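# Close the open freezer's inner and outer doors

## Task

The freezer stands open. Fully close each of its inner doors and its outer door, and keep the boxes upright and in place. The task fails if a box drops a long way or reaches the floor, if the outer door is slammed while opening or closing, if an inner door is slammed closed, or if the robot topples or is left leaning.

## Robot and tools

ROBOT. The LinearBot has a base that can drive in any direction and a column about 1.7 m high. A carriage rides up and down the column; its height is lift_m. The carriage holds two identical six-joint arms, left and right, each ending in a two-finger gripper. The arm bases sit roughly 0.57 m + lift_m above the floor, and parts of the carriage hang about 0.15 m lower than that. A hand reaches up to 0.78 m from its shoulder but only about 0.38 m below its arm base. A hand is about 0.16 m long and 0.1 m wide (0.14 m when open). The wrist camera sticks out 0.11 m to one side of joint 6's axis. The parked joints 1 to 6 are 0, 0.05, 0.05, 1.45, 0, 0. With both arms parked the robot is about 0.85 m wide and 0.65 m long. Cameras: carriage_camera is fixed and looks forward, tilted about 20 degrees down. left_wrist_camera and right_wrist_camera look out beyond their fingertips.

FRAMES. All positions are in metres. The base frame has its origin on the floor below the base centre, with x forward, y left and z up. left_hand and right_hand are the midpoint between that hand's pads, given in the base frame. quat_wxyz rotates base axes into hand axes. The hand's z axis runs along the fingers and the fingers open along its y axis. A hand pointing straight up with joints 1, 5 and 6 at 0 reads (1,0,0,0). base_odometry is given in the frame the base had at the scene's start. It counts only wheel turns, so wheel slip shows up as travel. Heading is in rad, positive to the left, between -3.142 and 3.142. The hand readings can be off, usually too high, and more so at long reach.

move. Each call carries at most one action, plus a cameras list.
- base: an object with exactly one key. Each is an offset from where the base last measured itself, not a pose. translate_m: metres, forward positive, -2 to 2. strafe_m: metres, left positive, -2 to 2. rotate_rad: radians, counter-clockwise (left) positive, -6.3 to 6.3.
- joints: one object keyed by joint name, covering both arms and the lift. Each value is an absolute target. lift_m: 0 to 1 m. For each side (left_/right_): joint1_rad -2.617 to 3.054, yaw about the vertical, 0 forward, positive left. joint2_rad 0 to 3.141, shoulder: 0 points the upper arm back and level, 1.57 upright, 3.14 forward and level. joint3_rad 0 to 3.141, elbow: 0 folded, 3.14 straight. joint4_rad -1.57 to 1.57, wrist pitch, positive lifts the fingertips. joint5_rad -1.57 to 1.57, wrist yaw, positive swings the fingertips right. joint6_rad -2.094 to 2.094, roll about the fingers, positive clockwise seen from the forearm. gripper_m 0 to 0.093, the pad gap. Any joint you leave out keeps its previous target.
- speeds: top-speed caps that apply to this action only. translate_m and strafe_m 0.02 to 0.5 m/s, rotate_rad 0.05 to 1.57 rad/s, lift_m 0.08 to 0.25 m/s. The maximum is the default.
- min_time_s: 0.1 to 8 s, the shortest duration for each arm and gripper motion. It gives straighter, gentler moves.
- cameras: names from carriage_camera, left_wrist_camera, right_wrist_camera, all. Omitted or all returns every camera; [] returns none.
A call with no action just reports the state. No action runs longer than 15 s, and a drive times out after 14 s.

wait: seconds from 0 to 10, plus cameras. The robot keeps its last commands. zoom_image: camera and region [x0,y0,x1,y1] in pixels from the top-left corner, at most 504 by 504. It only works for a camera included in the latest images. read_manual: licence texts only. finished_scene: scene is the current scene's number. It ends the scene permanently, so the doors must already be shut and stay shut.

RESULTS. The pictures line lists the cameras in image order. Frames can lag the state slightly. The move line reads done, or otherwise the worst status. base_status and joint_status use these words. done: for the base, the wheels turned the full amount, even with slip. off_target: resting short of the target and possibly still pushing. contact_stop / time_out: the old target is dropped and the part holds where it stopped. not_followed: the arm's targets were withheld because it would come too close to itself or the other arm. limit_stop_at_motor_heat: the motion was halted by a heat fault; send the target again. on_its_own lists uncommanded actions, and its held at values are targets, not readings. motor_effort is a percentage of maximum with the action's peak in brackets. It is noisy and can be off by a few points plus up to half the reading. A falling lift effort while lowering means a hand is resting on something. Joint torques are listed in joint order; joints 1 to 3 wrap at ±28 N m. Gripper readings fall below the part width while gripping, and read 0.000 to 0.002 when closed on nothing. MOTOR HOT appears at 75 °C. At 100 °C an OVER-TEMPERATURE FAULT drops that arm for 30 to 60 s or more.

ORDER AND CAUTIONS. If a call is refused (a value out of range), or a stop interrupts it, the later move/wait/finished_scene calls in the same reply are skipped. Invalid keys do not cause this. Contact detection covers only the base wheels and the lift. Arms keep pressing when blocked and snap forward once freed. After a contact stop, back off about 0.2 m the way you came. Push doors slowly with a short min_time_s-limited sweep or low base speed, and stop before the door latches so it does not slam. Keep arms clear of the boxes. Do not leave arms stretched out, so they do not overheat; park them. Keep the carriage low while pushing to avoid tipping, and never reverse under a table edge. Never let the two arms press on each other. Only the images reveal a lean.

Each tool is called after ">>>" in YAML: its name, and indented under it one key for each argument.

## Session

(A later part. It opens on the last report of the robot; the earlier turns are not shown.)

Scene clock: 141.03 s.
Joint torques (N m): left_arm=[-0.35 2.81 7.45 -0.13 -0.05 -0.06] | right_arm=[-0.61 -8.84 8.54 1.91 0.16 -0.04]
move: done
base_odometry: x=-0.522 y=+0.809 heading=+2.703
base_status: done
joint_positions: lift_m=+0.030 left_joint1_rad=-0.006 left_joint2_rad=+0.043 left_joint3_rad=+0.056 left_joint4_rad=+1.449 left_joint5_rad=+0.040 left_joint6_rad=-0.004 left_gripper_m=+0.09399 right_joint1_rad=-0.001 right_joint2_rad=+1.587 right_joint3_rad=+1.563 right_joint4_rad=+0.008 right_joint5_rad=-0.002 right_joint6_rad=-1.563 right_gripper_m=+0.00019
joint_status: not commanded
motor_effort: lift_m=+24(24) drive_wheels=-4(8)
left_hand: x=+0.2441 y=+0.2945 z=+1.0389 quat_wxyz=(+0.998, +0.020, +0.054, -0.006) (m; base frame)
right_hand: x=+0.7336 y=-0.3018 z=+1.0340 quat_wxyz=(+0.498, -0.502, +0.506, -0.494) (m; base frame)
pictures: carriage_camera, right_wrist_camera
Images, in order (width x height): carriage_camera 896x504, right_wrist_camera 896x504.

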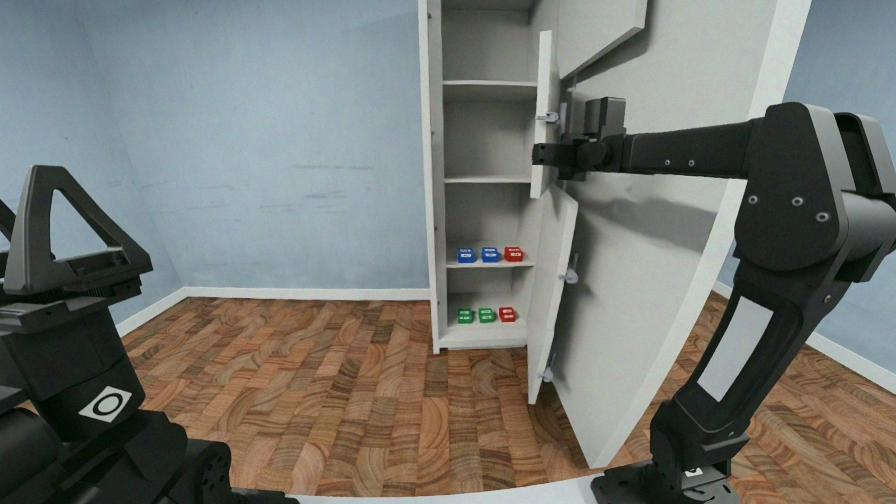

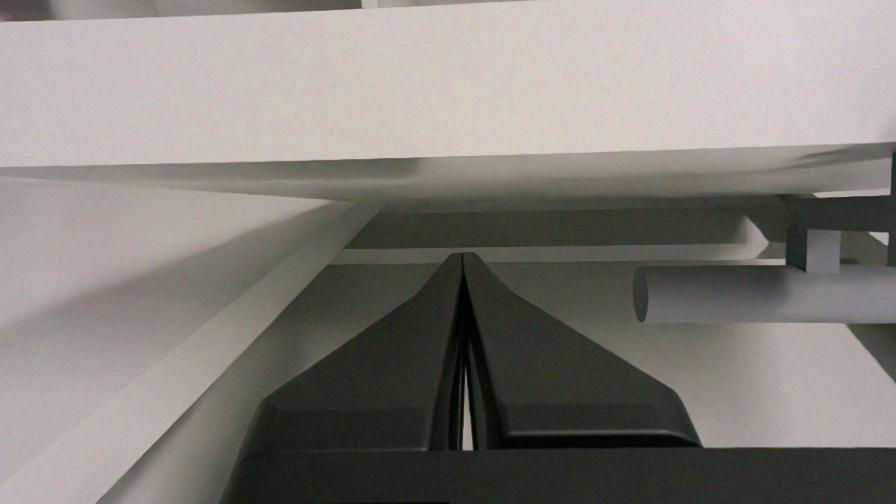

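>>> move:
  base: {"strafe_m": 0.15}
  speeds: {"strafe_m":0.08}
  cameras: ["carriage_camera","right_wrist_camera"]

>>> move:
  base: {"strafe_m": 0.1}
  speeds: {"strafe_m":0.08}
  cameras: ["carriage_camera","right_wrist_camera"]

Scene clock: 145.20 s.
Joint torques (N m): left_arm=[-0.29 2.86 7.42 -0.12 -0.04 -0.03] | right_arm=[-0.62 -9.33 8.17 1.74 0.11 -0.01]
move: done
base_odometry: x=-0.586 y=+0.674 heading=+2.703
base_status: done
joint_positions: lift_m=+0.030 left_joint1_rad=-0.006 left_joint2_rad=+0.043 left_joint3_rad=+0.056 left_joint4_rad=+1.449 left_joint5_rad=+0.040 left_joint6_rad=-0.004 left_gripper_m=+0.09399 right_joint1_rad=+0.000 right_joint2_rad=+1.587 right_joint3_rad=+1.563 right_joint4_rad=+0.008 right_joint5_rad=+0.001 right_joint6_rad=-1.563 right_gripper_m=+0.00019
joint_status: not commanded
motor_effort: lift_m=+24(24) drive_wheels=-4(8)
left_hand: x=+0.2441 y=+0.2945 z=+1.0389 quat_wxyz=(+0.998, +0.020, +0.054, -0.006) (m; base frame)
right_hand: x=+0.7336 y=-0.3018 z=+1.0340 quat_wxyz=(+0.497, -0.502, +0.506, -0.494) (m; base frame)
pictures: carriage_camera, right_wrist_camera
Images, in order (width x height): carriage_camera 896x504, right_wrist_camera 896x504.

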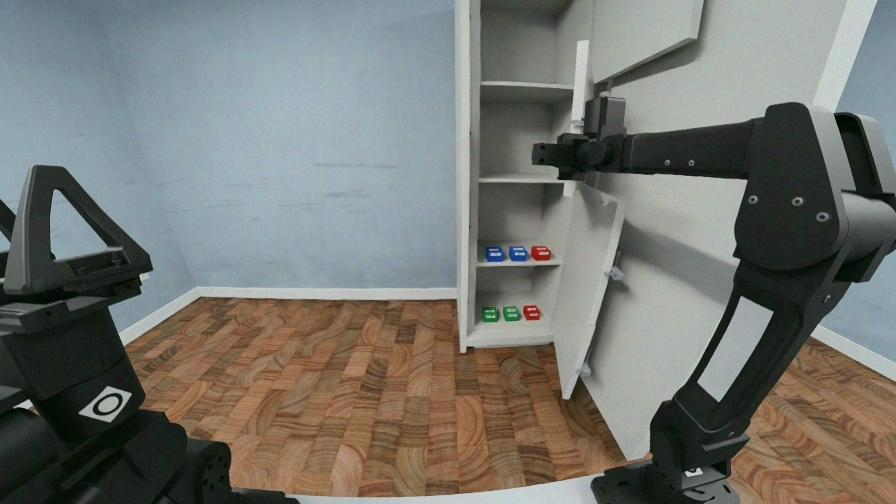

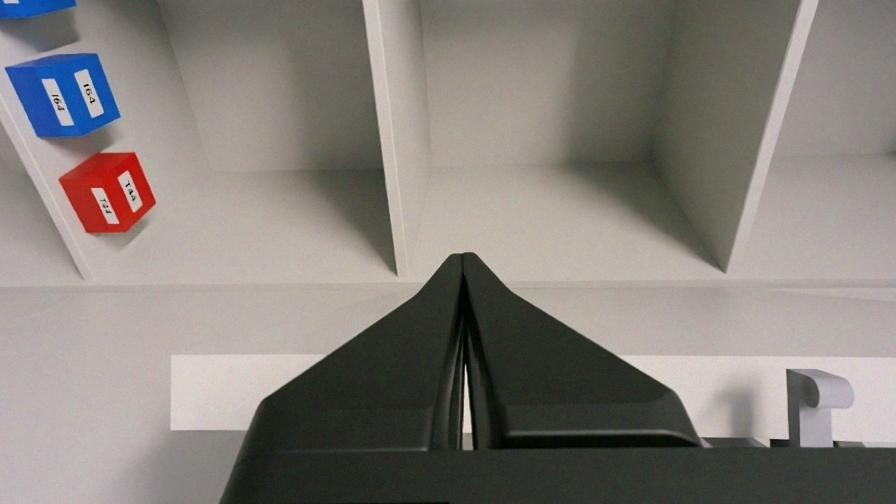

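Scene clock: 147.13 s.
Joint torques (N m): left_arm=[-0.49 2.73 7.38 -0.11 -0.03 -0.06] | right_arm=[-0.4 -8.69 8.23 1.76 0.12 -0.03]
move: done
base_odometry: x=-0.629 y=+0.583 heading=+2.703
base_status: done
joint_positions: lift_m=+0.030 left_joint1_rad=-0.005 left_joint2_rad=+0.043 left_joint3_rad=+0.056 left_joint4_rad=+1.449 left_joint5_rad=+0.040 left_joint6_rad=-0.004 left_gripper_m=+0.09399 right_joint1_rad=+0.000 right_joint2_rad=+1.587 right_joint3_rad=+1.563 right_joint4_rad=+0.008 right_joint5_rad=+0.001 right_joint6_rad=-1.563 right_gripper_m=+0.00019
joint_status: not commanded
motor_effort: lift_m=+24(24) drive_wheels=-4(7)
left_hand: x=+0.2441 y=+0.2945 z=+1.0389 quat_wxyz=(+0.998, +0.020, +0.054, -0.006) (m; base frame)
right_hand: x=+0.7336 y=-0.3018 z=+1.0340 quat_wxyz=(+0.497, -0.502, +0.506, -0.494) (m; base frame)
pictures: carriage_camera, right_wrist_camera
Images, in order (width x height): carriage_camera 896x504, right_wrist_camera 896x504.

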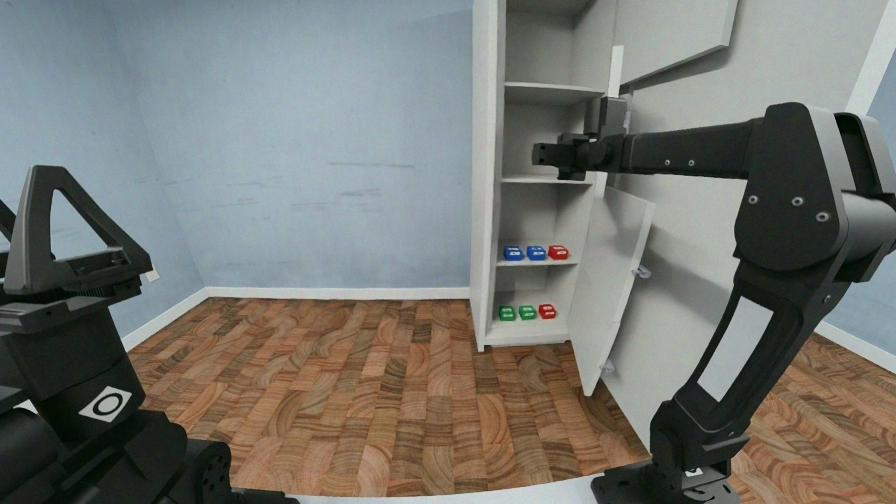

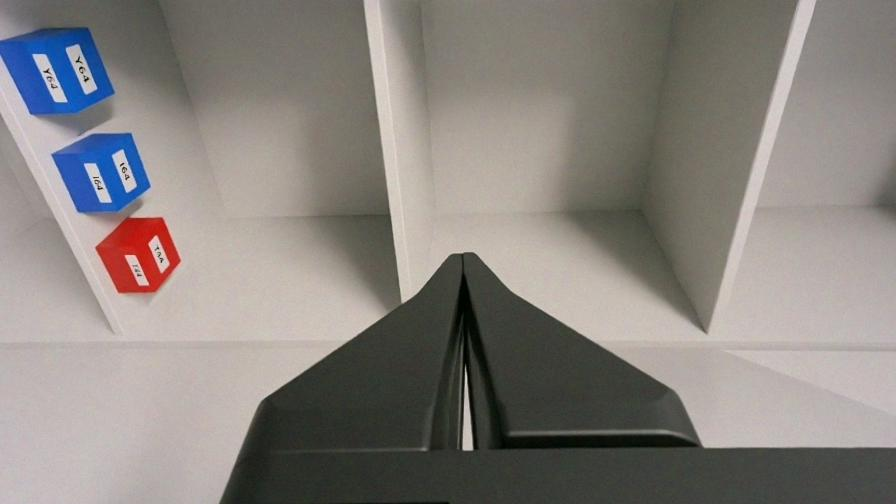

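>>> move:
  base: {"translate_m": -0.12}
  cameras: []

>>> move:
  base: {"strafe_m": -0.28}
  speeds: {"strafe_m":0.3}
  cameras: ["right_wrist_camera"]

>>> move:
  base: {"translate_m": 0.18}
  speeds: {"translate_m":0.08}
  cameras: ["carriage_camera","right_wrist_camera"]

Scene clock: 151.93 s.
Joint torques (N m): left_arm=[-0.38 2.8 7.41 -0.1 -0.06 -0.04] | right_arm=[-0.38 -8.75 8.36 1.87 0.14 -0.05]
move: done
base_odometry: x=-0.520 y=+0.532 heading=+2.703
base_status: done
joint_positions: lift_m=+0.030 left_joint1_rad=-0.005 left_joint2_rad=+0.043 left_joint3_rad=+0.056 left_joint4_rad=+1.449 left_joint5_rad=+0.040 left_joint6_rad=-0.004 left_gripper_m=+0.09399 right_joint1_rad=+0.000 right_joint2_rad=+1.586 right_joint3_rad=+1.563 right_joint4_rad=+0.008 right_joint5_rad=+0.001 right_joint6_rad=-1.563 right_gripper_m=+0.00019
joint_status: not commanded
motor_effort: lift_m=+24(24) drive_wheels=-3(8)
left_hand: x=+0.2441 y=+0.2945 z=+1.0389 quat_wxyz=(+0.998, +0.020, +0.054, -0.006) (m; base frame)
right_hand: x=+0.7334 y=-0.3018 z=+1.0346 quat_wxyz=(+0.498, -0.502, +0.506, -0.494) (m; base frame)
pictures: none
No camera images: "cameras" was empty.

Scene clock: 154.43 s.
Joint torques (N m): left_arm=[-0.5 2.7 7.45 -0.12 -0.05 -0.05] | right_arm=[-0.29 -8.81 8.28 1.78 0.09 0.04]
move: done
base_odometry: x=-0.401 y=+0.785 heading=+2.702
base_status: done
joint_positions: lift_m=+0.030 left_joint1_rad=-0.005 left_joint2_rad=+0.043 left_joint3_rad=+0.056 left_joint4_rad=+1.449 left_joint5_rad=+0.040 left_joint6_rad=-0.004 left_gripper_m=+0.09399 right_joint1_rad=-0.001 right_joint2_rad=+1.586 right_joint3_rad=+1.563 right_joint4_rad=+0.008 right_joint5_rad=+0.001 right_joint6_rad=-1.563 right_gripper_m=+0.00019
joint_status: not commanded
motor_effort: lift_m=+24(24) drive_wheels=-6(10)
left_hand: x=+0.2441 y=+0.2945 z=+1.0389 quat_wxyz=(+0.998, +0.020, +0.054, -0.006) (m; base frame)
right_hand: x=+0.7334 y=-0.3023 z=+1.0346 quat_wxyz=(+0.498, -0.501, +0.506, -0.495) (m; base frame)
pictures: right_wrist_camera
Images, in order (width x height): right_wrist_camera 896x504.

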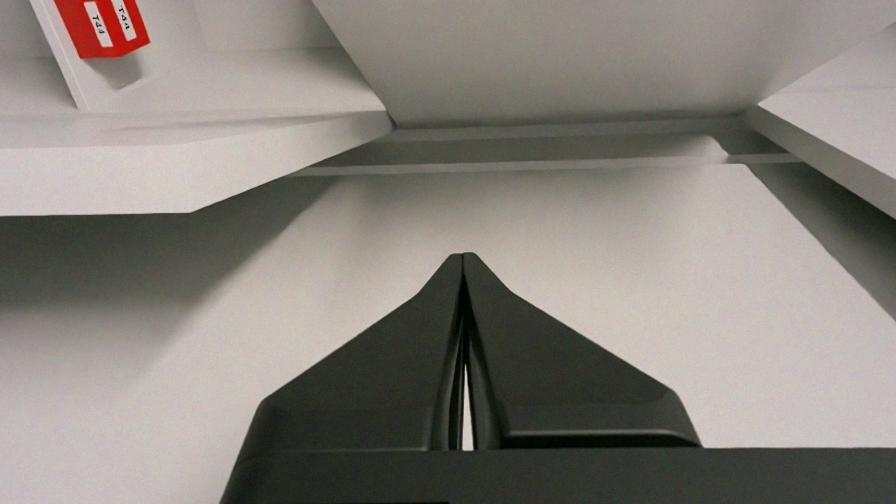

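Scene clock: 157.40 s.
Joint torques (N m): left_arm=[-0.46 2.89 7.43 -0.13 -0.05 -0.04] | right_arm=[-0.59 -8.7 8.43 1.79 0.07 -0.01]
move: done
base_odometry: x=-0.564 y=+0.862 heading=+2.702
base_status: done
joint_positions: lift_m=+0.030 left_joint1_rad=-0.005 left_joint2_rad=+0.043 left_joint3_rad=+0.056 left_joint4_rad=+1.450 left_joint5_rad=+0.040 left_joint6_rad=-0.004 left_gripper_m=+0.09399 right_joint1_rad=-0.001 right_joint2_rad=+1.585 right_joint3_rad=+1.563 right_joint4_rad=+0.008 right_joint5_rad=+0.001 right_joint6_rad=-1.563 right_gripper_m=+0.00019
joint_status: not commanded
motor_effort: lift_m=+24(24) drive_wheels=+1(10)
left_hand: x=+0.2439 y=+0.2945 z=+1.0389 quat_wxyz=(+0.998, +0.020, +0.054, -0.006) (m; base frame)
right_hand: x=+0.7331 y=-0.3023 z=+1.0350 quat_wxyz=(+0.498, -0.501, +0.506, -0.495) (m; base frame)
pictures: carriage_camera, right_wrist_camera
Images, in order (width x height): carriage_camera 896x504, right_wrist_camera 896x504.

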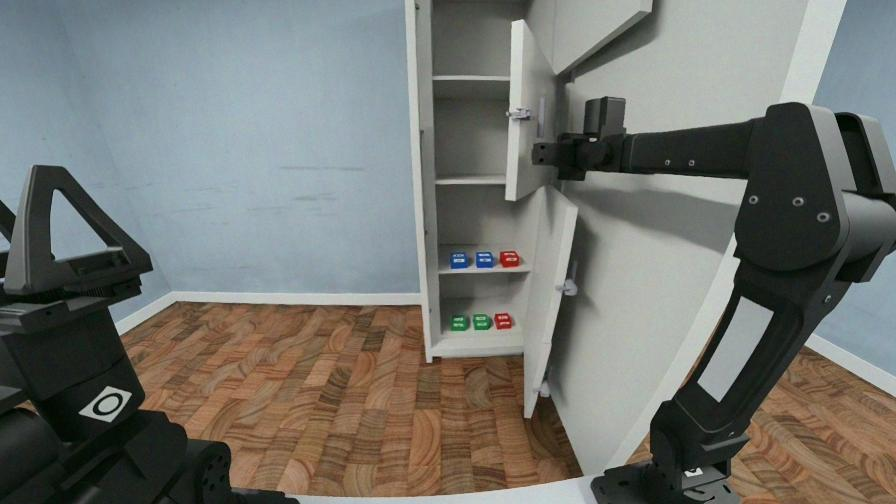

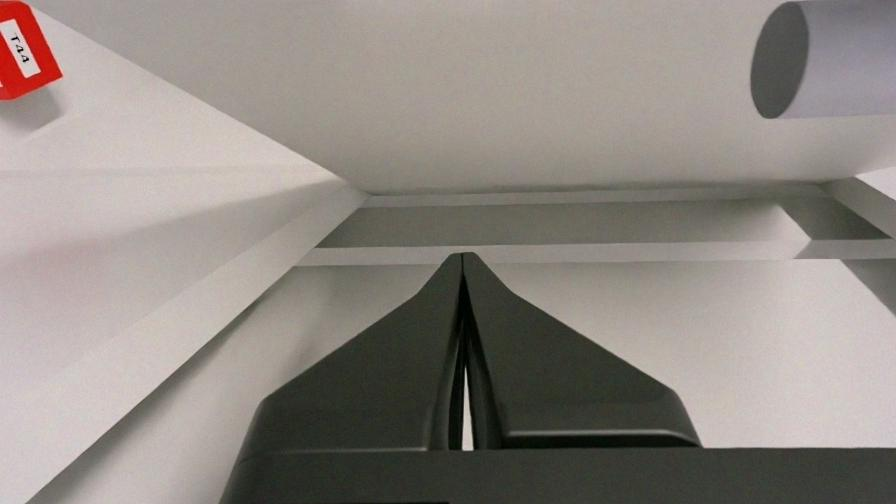

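>>> move:
  base: {"strafe_m": 0.13}
  speeds: {"strafe_m":0.08}
  cameras: ["carriage_camera"]

>>> move:
  base: {"translate_m": 0.1}
  speeds: {"translate_m":0.08}
  cameras: ["carriage_camera","right_wrist_camera"]

Scene clock: 161.47 s.
Joint torques (N m): left_arm=[-0.49 2.69 7.41 -0.12 -0.04 -0.05] | right_arm=[-0.31 -8.73 8.23 1.75 0.13 -0.09]
move: done
base_odometry: x=-0.619 y=+0.745 heading=+2.701
base_status: done
joint_positions: lift_m=+0.030 left_joint1_rad=-0.005 left_joint2_rad=+0.043 left_joint3_rad=+0.056 left_joint4_rad=+1.450 left_joint5_rad=+0.040 left_joint6_rad=-0.004 left_gripper_m=+0.09399 right_joint1_rad=-0.001 right_joint2_rad=+1.585 right_joint3_rad=+1.563 right_joint4_rad=+0.008 right_joint5_rad=+0.003 right_joint6_rad=-1.563 right_gripper_m=+0.00019
joint_status: not commanded
motor_effort: lift_m=+24(24) drive_wheels=-4(8)
left_hand: x=+0.2439 y=+0.2945 z=+1.0389 quat_wxyz=(+0.998, +0.020, +0.054, -0.006) (m; base frame)
right_hand: x=+0.7331 y=-0.3028 z=+1.0350 quat_wxyz=(+0.497, -0.501, +0.507, -0.496) (m; base frame)
pictures: carriage_camera
Images, in order (width x height): carriage_camera 896x504.

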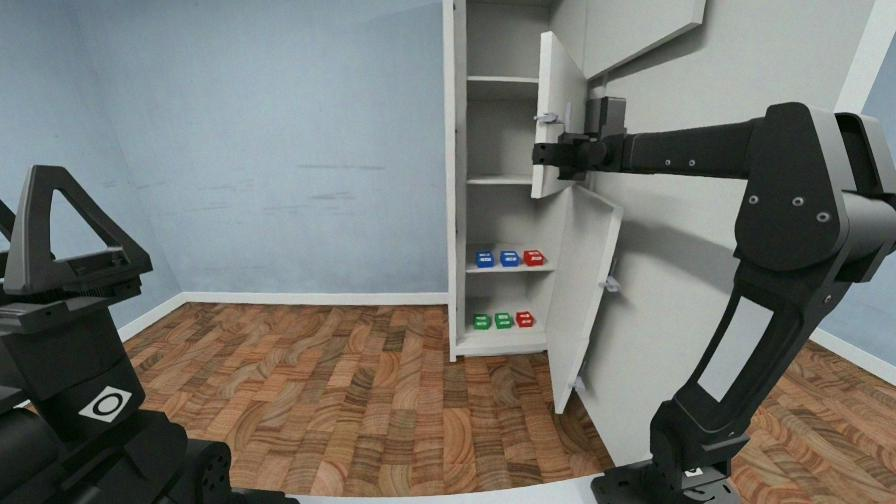

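Scene clock: 163.43 s.
Joint torques (N m): left_arm=[-0.43 2.8 7.42 -0.12 -0.05 -0.04] | right_arm=[-0.43 -8.75 8.24 1.83 0.02 -0.03]
move: done
base_odometry: x=-0.710 y=+0.787 heading=+2.702
base_status: done
joint_positions: lift_m=+0.030 left_joint1_rad=-0.005 left_joint2_rad=+0.043 left_joint3_rad=+0.056 left_joint4_rad=+1.450 left_joint5_rad=+0.040 left_joint6_rad=-0.004 left_gripper_m=+0.09399 right_joint1_rad=-0.001 right_joint2_rad=+1.585 right_joint3_rad=+1.563 right_joint4_rad=+0.009 right_joint5_rad=+0.003 right_joint6_rad=-1.563 right_gripper_m=+0.00019
joint_status: not commanded
motor_effort: lift_m=+24(24) drive_wheels=+1(10)
left_hand: x=+0.2439 y=+0.2945 z=+1.0389 quat_wxyz=(+0.998, +0.020, +0.054, -0.006) (m; base frame)
right_hand: x=+0.7331 y=-0.3028 z=+1.0352 quat_wxyz=(+0.497, -0.500, +0.507, -0.496) (m; base frame)
pictures: carriage_camera, right_wrist_camera
Images, in order (width x height): carriage_camera 896x504, right_wrist_camera 896x504.

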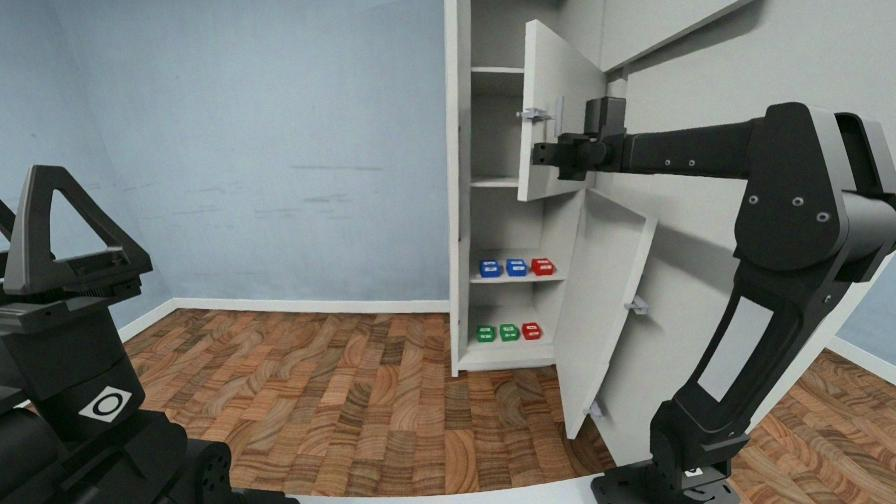

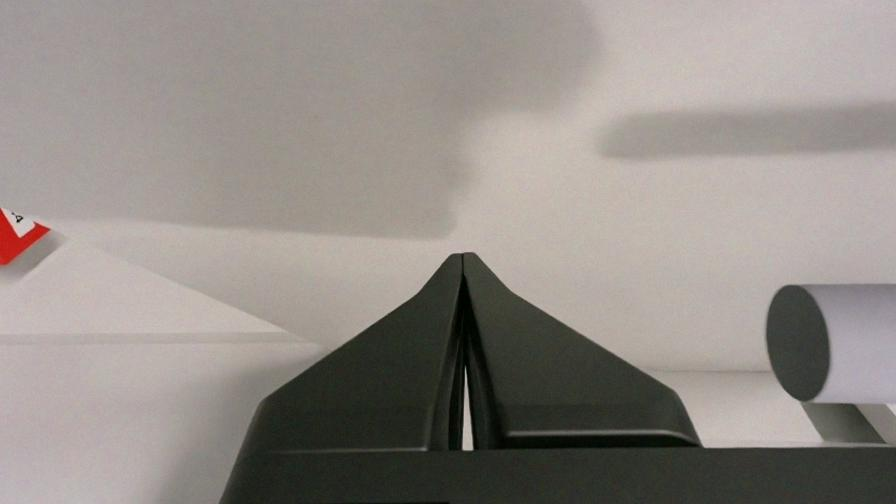

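>>> move:
  base: {"strafe_m": 0.12}
  speeds: {"strafe_m":0.08}
  cameras: ["carriage_camera"]

>>> move:
  base: {"translate_m": 0.1}
  speeds: {"translate_m":0.06}
  cameras: ["carriage_camera","right_wrist_camera"]

Scene clock: 167.47 s.
Joint torques (N m): left_arm=[-0.27 2.58 7.39 -0.12 -0.06 -0.05] | right_arm=[-0.09 -8.54 8.16 1.76 0.14 0.07]
move: done
base_odometry: x=-0.761 y=+0.679 heading=+2.702
base_status: done
joint_positions: lift_m=+0.030 left_joint1_rad=-0.006 left_joint2_rad=+0.043 left_joint3_rad=+0.056 left_joint4_rad=+1.450 left_joint5_rad=+0.040 left_joint6_rad=-0.004 left_gripper_m=+0.09399 right_joint1_rad=-0.001 right_joint2_rad=+1.585 right_joint3_rad=+1.563 right_joint4_rad=+0.009 right_joint5_rad=+0.005 right_joint6_rad=-1.563 right_gripper_m=+0.00019
joint_status: not commanded
motor_effort: lift_m=+24(24) drive_wheels=-4(8)
left_hand: x=+0.2439 y=+0.2945 z=+1.0389 quat_wxyz=(+0.998, +0.020, +0.054, -0.006) (m; base frame)
right_hand: x=+0.7331 y=-0.3027 z=+1.0352 quat_wxyz=(+0.497, -0.500, +0.507, -0.496) (m; base frame)
pictures: carriage_camera
Images, in order (width x height): carriage_camera 896x504.

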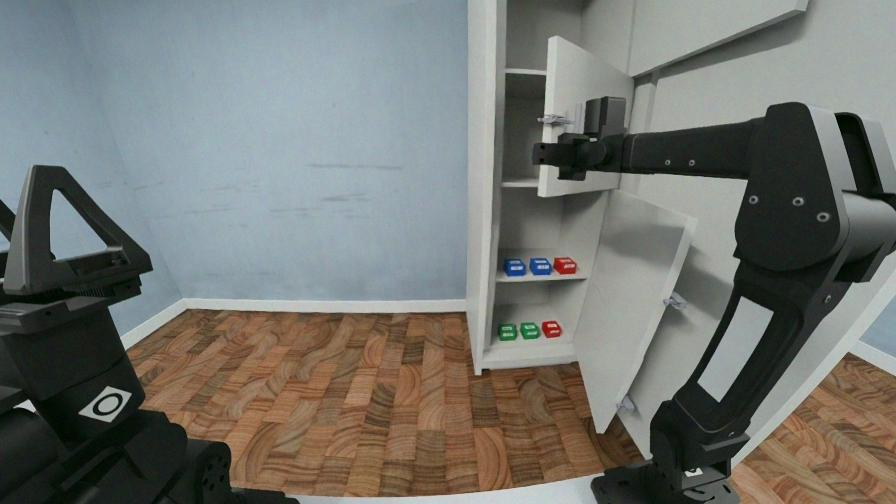

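Scene clock: 169.67 s.
Joint torques (N m): left_arm=[-0.36 2.74 7.39 -0.12 -0.08 -0.05] | right_arm=[-0.49 -8.58 8.24 1.8 0.08 -0.04]
move: done
base_odometry: x=-0.852 y=+0.721 heading=+2.702
base_status: done
joint_positions: lift_m=+0.030 left_joint1_rad=-0.006 left_joint2_rad=+0.043 left_joint3_rad=+0.056 left_joint4_rad=+1.450 left_joint5_rad=+0.040 left_joint6_rad=-0.004 left_gripper_m=+0.09399 right_joint1_rad=-0.001 right_joint2_rad=+1.585 right_joint3_rad=+1.563 right_joint4_rad=+0.009 right_joint5_rad=+0.005 right_joint6_rad=-1.563 right_gripper_m=+0.00019
joint_status: not commanded
motor_effort: lift_m=+24(24) drive_wheels=-7(10)
left_hand: x=+0.2439 y=+0.2945 z=+1.0389 quat_wxyz=(+0.998, +0.020, +0.054, -0.006) (m; base frame)
right_hand: x=+0.7330 y=-0.3027 z=+1.0355 quat_wxyz=(+0.497, -0.500, +0.506, -0.496) (m; base frame)
pictures: carriage_camera, right_wrist_camera
Images, in order (width x height): carriage_camera 896x504, right_wrist_camera 896x504.

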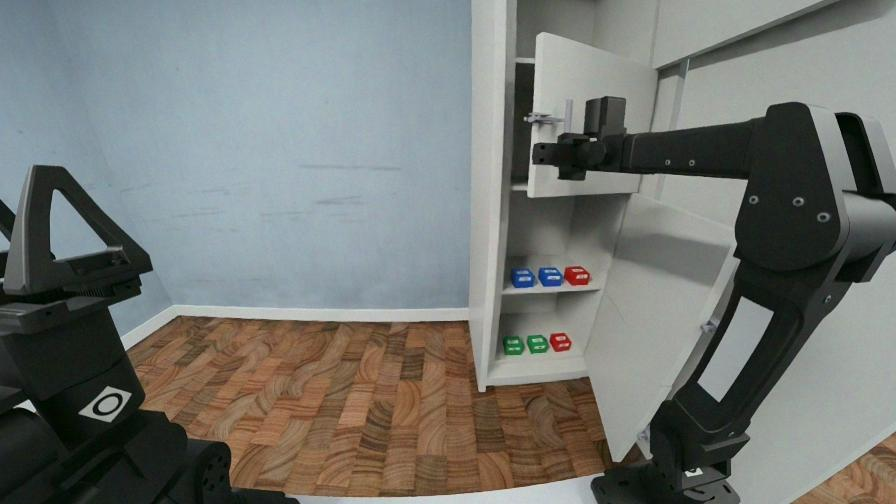

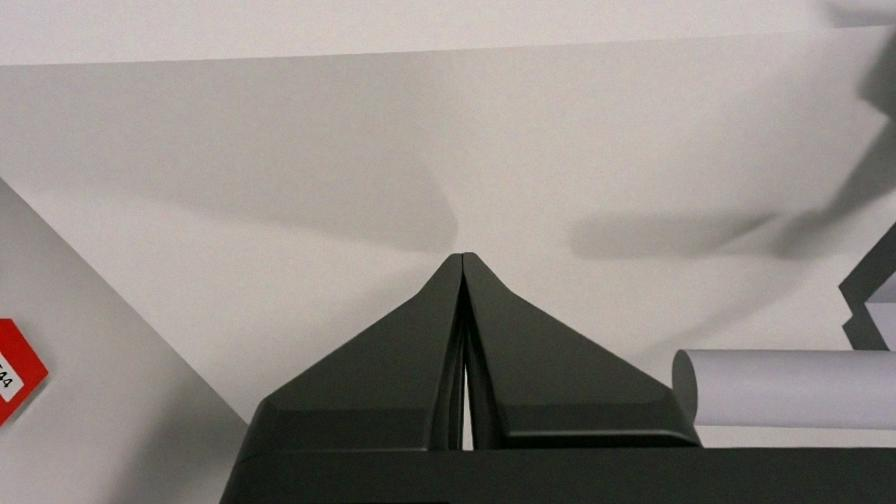

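>>> move:
  base: {"strafe_m": 0.06}
  speeds: {"strafe_m":0.08}
  cameras: []

>>> move:
  joints: {"right_joint2_rad":2.094,"right_joint3_rad":2.251,"right_joint4_rad":-0.157}
  min_time_s: 3
  cameras: ["carriage_camera","right_wrist_camera"]

Scene clock: 173.43 s.
Joint torques (N m): left_arm=[-0.46 2.77 7.49 -0.11 -0.05 -0.05] | right_arm=[-0.57 -8.87 8.09 1.77 0.07 -0.01]
move: done
base_odometry: x=-0.878 y=+0.667 heading=+2.702
base_status: done
joint_positions: lift_m=+0.030 left_joint1_rad=-0.006 left_joint2_rad=+0.043 left_joint3_rad=+0.056 left_joint4_rad=+1.450 left_joint5_rad=+0.040 left_joint6_rad=-0.004 left_gripper_m=+0.09399 right_joint1_rad=+0.000 right_joint2_rad=+1.585 right_joint3_rad=+1.563 right_joint4_rad=+0.009 right_joint5_rad=+0.004 right_joint6_rad=-1.563 right_gripper_m=+0.00019
joint_status: not commanded
motor_effort: lift_m=+24(24) drive_wheels=-4(7)
left_hand: x=+0.2439 y=+0.2945 z=+1.0389 quat_wxyz=(+0.998, +0.020, +0.054, -0.006) (m; base frame)
right_hand: x=+0.7330 y=-0.3023 z=+1.0355 quat_wxyz=(+0.498, -0.500, +0.506, -0.496) (m; base frame)
pictures: none
No camera images: "cameras" was empty.

Scene clock: 176.73 s.
Joint torques (N m): left_arm=[-0.36 2.76 7.42 -0.12 -0.05 -0.04] | right_arm=[-0.36 -10.61 9.85 1.58 0.06 -0.05]
move: done
base_odometry: x=-0.878 y=+0.667 heading=+2.702
base_status: not commanded
joint_positions: lift_m=+0.030 left_joint1_rad=-0.006 left_joint2_rad=+0.043 left_joint3_rad=+0.056 left_joint4_rad=+1.450 left_joint5_rad=+0.040 left_joint6_rad=-0.004 left_gripper_m=+0.09399 right_joint1_rad=+0.000 right_joint2_rad=+2.087 right_joint3_rad=+2.222 right_joint4_rad=-0.152 right_joint5_rad=+0.004 right_joint6_rad=-1.563 right_gripper_m=+0.00019
joint_status: all done
motor_effort: lift_m=+24(24) drive_wheels=-4(4)
left_hand: x=+0.2439 y=+0.2945 z=+1.0389 quat_wxyz=(+0.998, +0.020, +0.054, -0.006) (m; base frame)
right_hand: x=+0.8478 y=-0.3023 z=+1.0383 quat_wxyz=(+0.497, -0.501, +0.507, -0.495) (m; base frame)
pictures: carriage_camera, right_wrist_camera
Images, in order (width x height): carriage_camera 896x504, right_wrist_camera 896x504.

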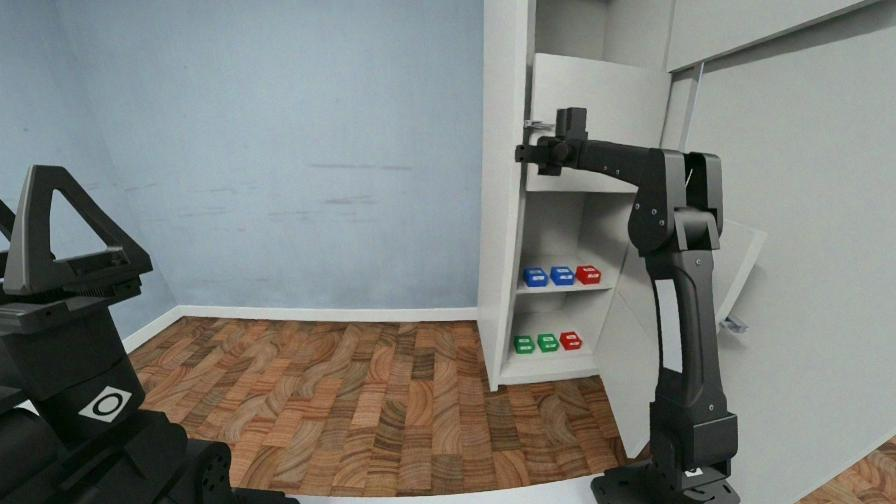

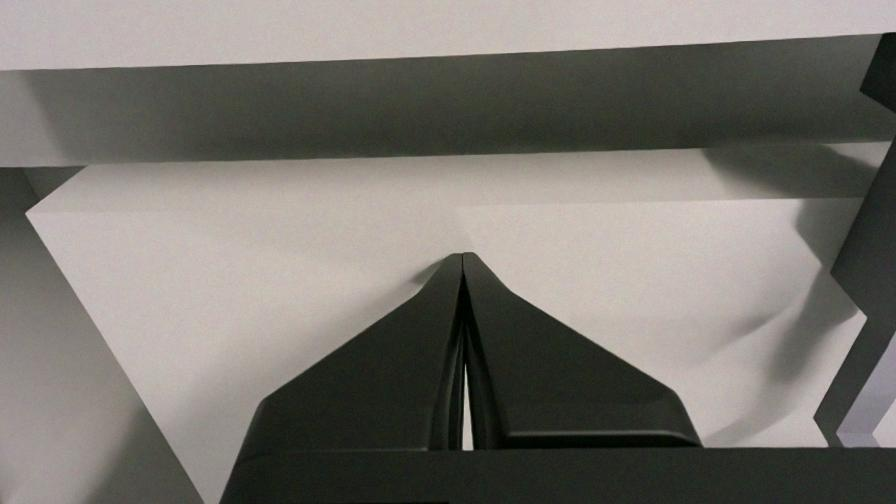

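>>> move:
  joints: {"right_joint1_rad":-0.09}
  cameras: []

>>> move:
  joints: {"right_joint2_rad":2.356,"right_joint3_rad":2.69,"right_joint4_rad":-0.33}
  min_time_s: 3
  cameras: ["carriage_camera","right_wrist_camera"]

>>> move:
  base: {"translate_m": 0.05}
  speeds: {"translate_m":0.04}
  cameras: ["carriage_camera","right_wrist_camera"]

Scene clock: 179.17 s.
Joint torques (N m): left_arm=[-0.58 2.84 7.42 -0.13 -0.06 -0.03] | right_arm=[-0.23 -10.88 9.87 1.68 0.1 -0.05]
move: done
base_odometry: x=-0.878 y=+0.667 heading=+2.702
base_status: not commanded
joint_positions: lift_m=+0.030 left_joint1_rad=-0.006 left_joint2_rad=+0.043 left_joint3_rad=+0.056 left_joint4_rad=+1.450 left_joint5_rad=+0.040 left_joint6_rad=-0.004 left_gripper_m=+0.09399 right_joint1_rad=-0.094 right_joint2_rad=+2.087 right_joint3_rad=+2.222 right_joint4_rad=-0.153 right_joint5_rad=+0.004 right_joint6_rad=-1.563 right_gripper_m=+0.00019
joint_status: all done
motor_effort: lift_m=+24(24) drive_wheels=+0(5)
left_hand: x=+0.2439 y=+0.2945 z=+1.0389 quat_wxyz=(+0.998, +0.020, +0.054, -0.006) (m; base frame)
right_hand: x=+0.8450 y=-0.3614 z=+1.0381 quat_wxyz=(+0.473, -0.477, +0.530, -0.517) (m; base frame)
pictures: none
No camera images: "cameras" was empty.

Scene clock: 182.47 s.
Joint torques (N m): left_arm=[-0.36 2.8 7.45 -0.12 -0.06 -0.03] | right_arm=[-0.13 -11.03 9.25 1.84 0.07 0.03]
move: done
base_odometry: x=-0.878 y=+0.667 heading=+2.702
base_status: not commanded
joint_positions: lift_m=+0.030 left_joint1_rad=-0.006 left_joint2_rad=+0.043 left_joint3_rad=+0.056 left_joint4_rad=+1.450 left_joint5_rad=+0.040 left_joint6_rad=-0.004 left_gripper_m=+0.09399 right_joint1_rad=-0.093 right_joint2_rad=+2.340 right_joint3_rad=+2.666 right_joint4_rad=-0.341 right_joint5_rad=+0.000 right_joint6_rad=-1.563 right_gripper_m=+0.00019
joint_status: all done
motor_effort: lift_m=+24(24) drive_wheels=+0(0)
left_hand: x=+0.2439 y=+0.2945 z=+1.0389 quat_wxyz=(+0.998, +0.020, +0.054, -0.006) (m; base frame)
right_hand: x=+0.8766 y=-0.3630 z=+1.0414 quat_wxyz=(+0.475, -0.478, +0.528, -0.517) (m; base frame)
pictures: carriage_camera, right_wrist_camera
Images, in order (width x height): carriage_camera 896x504, right_wrist_camera 896x504.

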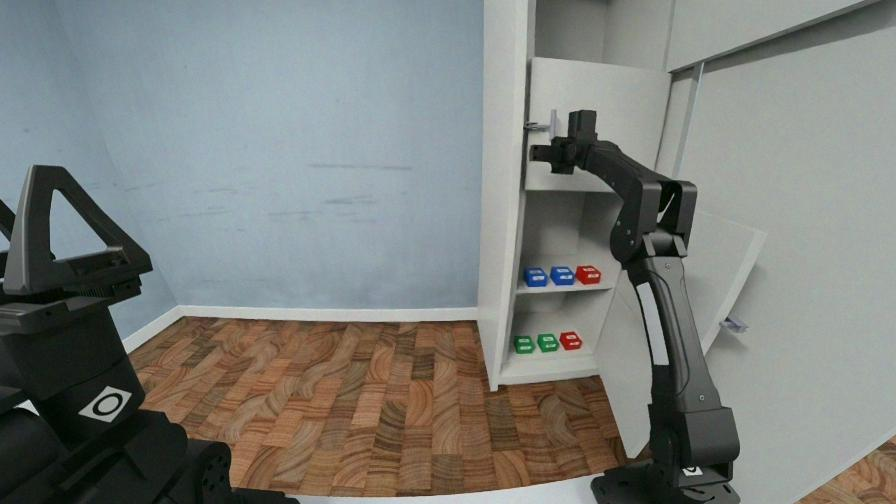

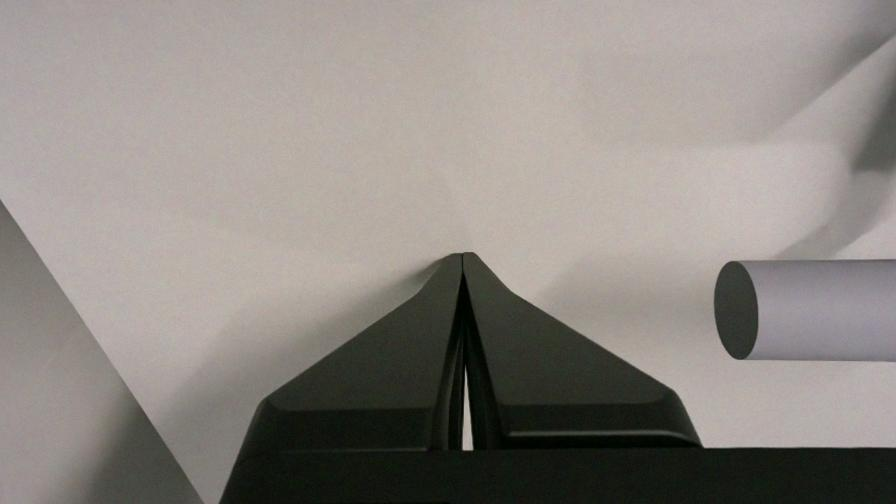

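Scene clock: 184.17 s.
Joint torques (N m): left_arm=[-0.34 2.77 7.51 -0.13 -0.04 -0.04] | right_arm=[-0.13 -0.57 5.39 4.79 0.1 0.08]
move: done
base_odometry: x=-0.923 y=+0.688 heading=+2.702
base_status: done
joint_positions: lift_m=+0.030 left_joint1_rad=-0.006 left_joint2_rad=+0.043 left_joint3_rad=+0.056 left_joint4_rad=+1.450 left_joint5_rad=+0.040 left_joint6_rad=-0.004 left_gripper_m=+0.09399 right_joint1_rad=-0.093 right_joint2_rad=+2.244 right_joint3_rad=+2.701 right_joint4_rad=-0.665 right_joint5_rad=+0.001 right_joint6_rad=-1.569 right_gripper_m=+0.00019
joint_status: not commanded
motor_effort: lift_m=+24(24) drive_wheels=+4(7)
left_hand: x=+0.2439 y=+0.2945 z=+1.0389 quat_wxyz=(+0.998, +0.020, +0.054, -0.006) (m; base frame)
right_hand: x=+0.8330 y=-0.3591 z=+1.0378 quat_wxyz=(+0.424, -0.522, +0.575, -0.466) (m; base frame)
pictures: carriage_camera, right_wrist_camera
Images, in order (width x height): carriage_camera 896x504, right_wrist_camera 896x504.

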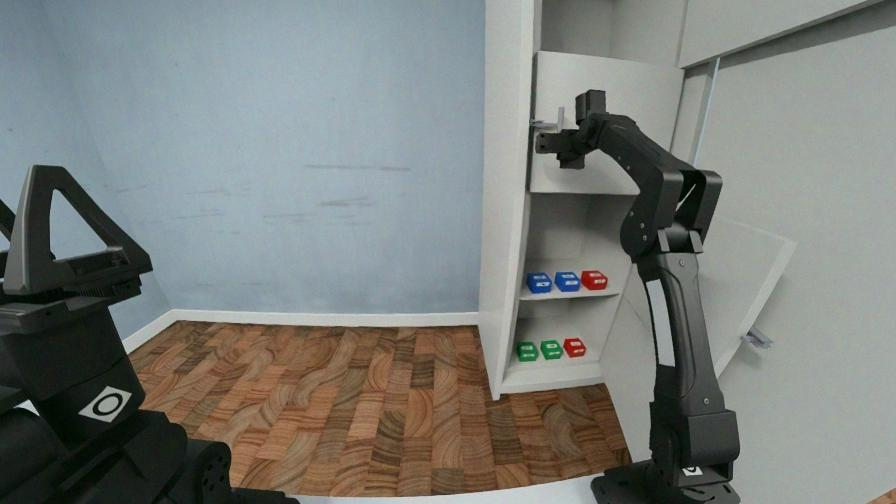

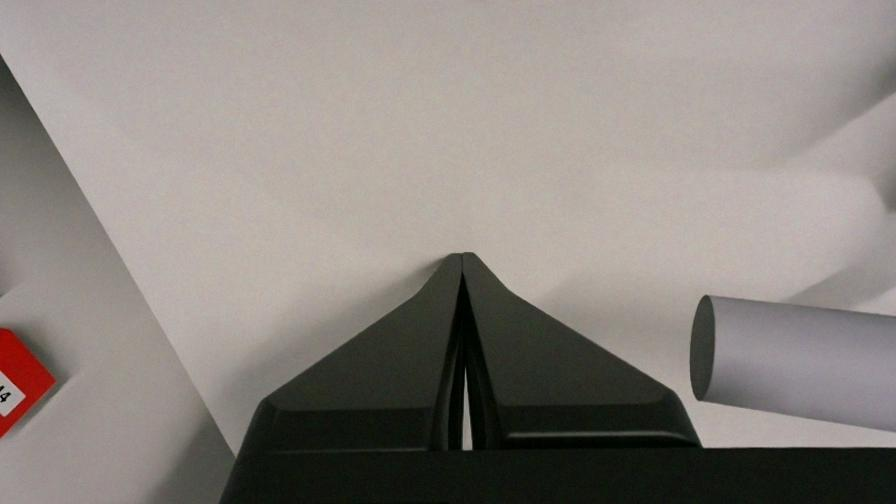

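>>> zoom_image:
  camera: "carriage_camera"
  region: [480, 20, 730, 230]

Scaled by 2.016.

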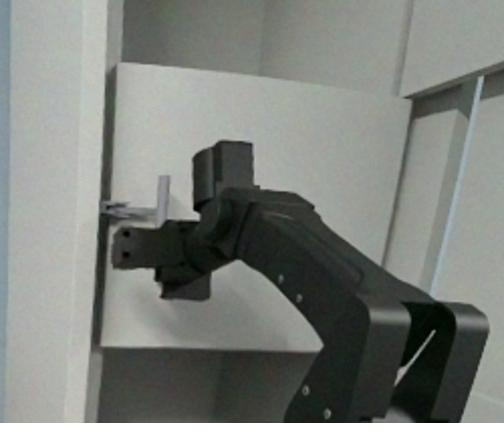

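>>> move:
  base: {"translate_m": 0.04}
  speeds: {"translate_m":0.03}
  cameras: ["carriage_camera"]

>>> zoom_image:
  camera: "carriage_camera"
  region: [480, 20, 730, 230]

Scene clock: 189.93 s.
Joint torques (N m): left_arm=[-0.38 2.78 7.57 -0.11 -0.05 -0.03] | right_arm=[-0.34 5.83 2.66 6.71 -0.03 0.13]
move: done
base_odometry: x=-0.959 y=+0.704 heading=+2.702
base_status: done
joint_positions: lift_m=+0.030 left_joint1_rad=-0.006 left_joint2_rad=+0.043 left_joint3_rad=+0.056 left_joint4_rad=+1.450 left_joint5_rad=+0.040 left_joint6_rad=-0.004 left_gripper_m=+0.09399 right_joint1_rad=-0.096 right_joint2_rad=+2.186 right_joint3_rad=+2.726 right_joint4_rad=-0.873 right_joint5_rad=+0.014 right_joint6_rad=-1.574 right_gripper_m=+0.00019
joint_status: not commanded
motor_effort: lift_m=+24(24) drive_wheels=+8(13)
left_hand: x=+0.2439 y=+0.2945 z=+1.0389 quat_wxyz=(+0.998, +0.020, +0.054, -0.006) (m; base frame)
right_hand: x=+0.7982 y=-0.3598 z=+1.0331 quat_wxyz=(+0.385, -0.545, +0.605, -0.434) (m; base frame)
pictures: carriage_camera
Images, in order (width x height): carriage_camera 896x504.

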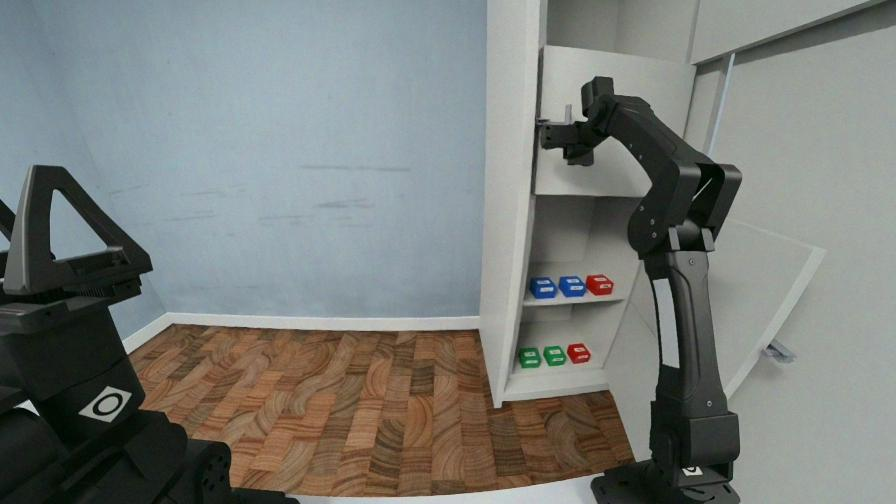

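Scaled by 2.016.

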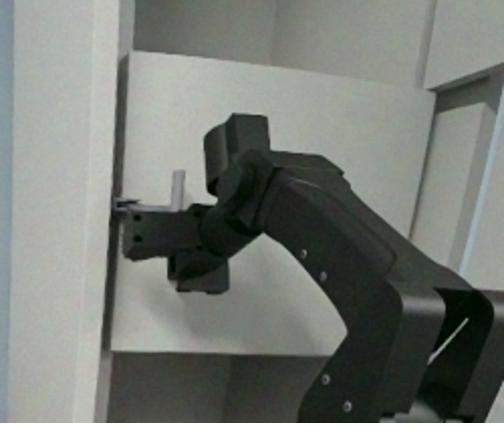

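>>> move:
  base: {"translate_m": -0.35}
  speeds: {"translate_m":0.15}
  cameras: ["carriage_camera"]

>>> zoom_image:
  camera: "carriage_camera"
  region: [380, 0, 780, 400]

Scene clock: 194.53 s.
Joint torques (N m): left_arm=[-0.39 2.7 7.45 -0.12 -0.06 -0.04] | right_arm=[-0.29 -13.35 7.19 1.87 0.15 0.11]
move: done
base_odometry: x=-0.642 y=+0.555 heading=+2.702
base_status: done
joint_positions: lift_m=+0.030 left_joint1_rad=-0.006 left_joint2_rad=+0.043 left_joint3_rad=+0.056 left_joint4_rad=+1.450 left_joint5_rad=+0.040 left_joint6_rad=-0.004 left_gripper_m=+0.09399 right_joint1_rad=-0.092 right_joint2_rad=+2.363 right_joint3_rad=+2.686 right_joint4_rad=-0.351 right_joint5_rad=+0.000 right_joint6_rad=-1.574 right_gripper_m=+0.00019
joint_status: not commanded
motor_effort: lift_m=+24(24) drive_wheels=-3(8)
left_hand: x=+0.2439 y=+0.2945 z=+1.0389 quat_wxyz=(+0.998, +0.020, +0.054, -0.006) (m; base frame)
right_hand: x=+0.8812 y=-0.3627 z=+1.0337 quat_wxyz=(+0.469, -0.484, +0.529, -0.516) (m; base frame)
pictures: carriage_camera
Images, in order (width x height): carriage_camera 896x504.

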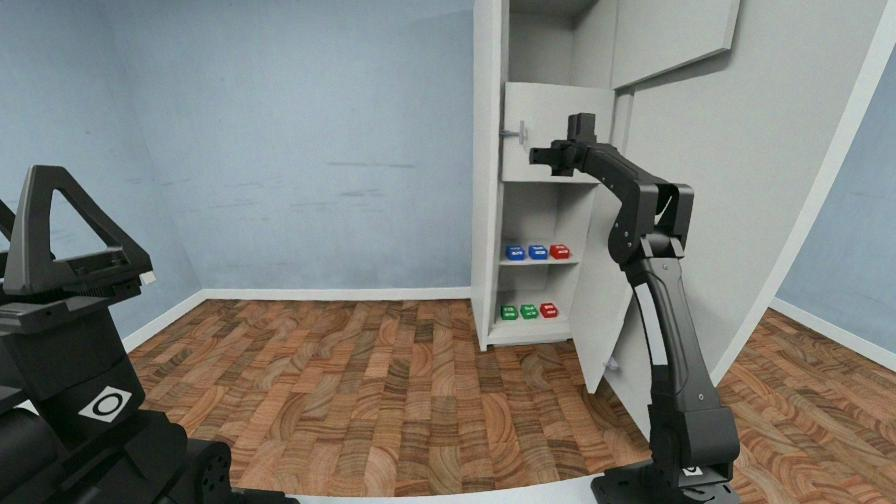

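Scaled by 1.260.

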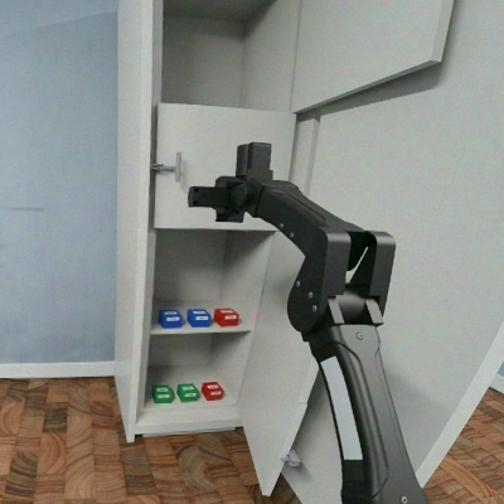

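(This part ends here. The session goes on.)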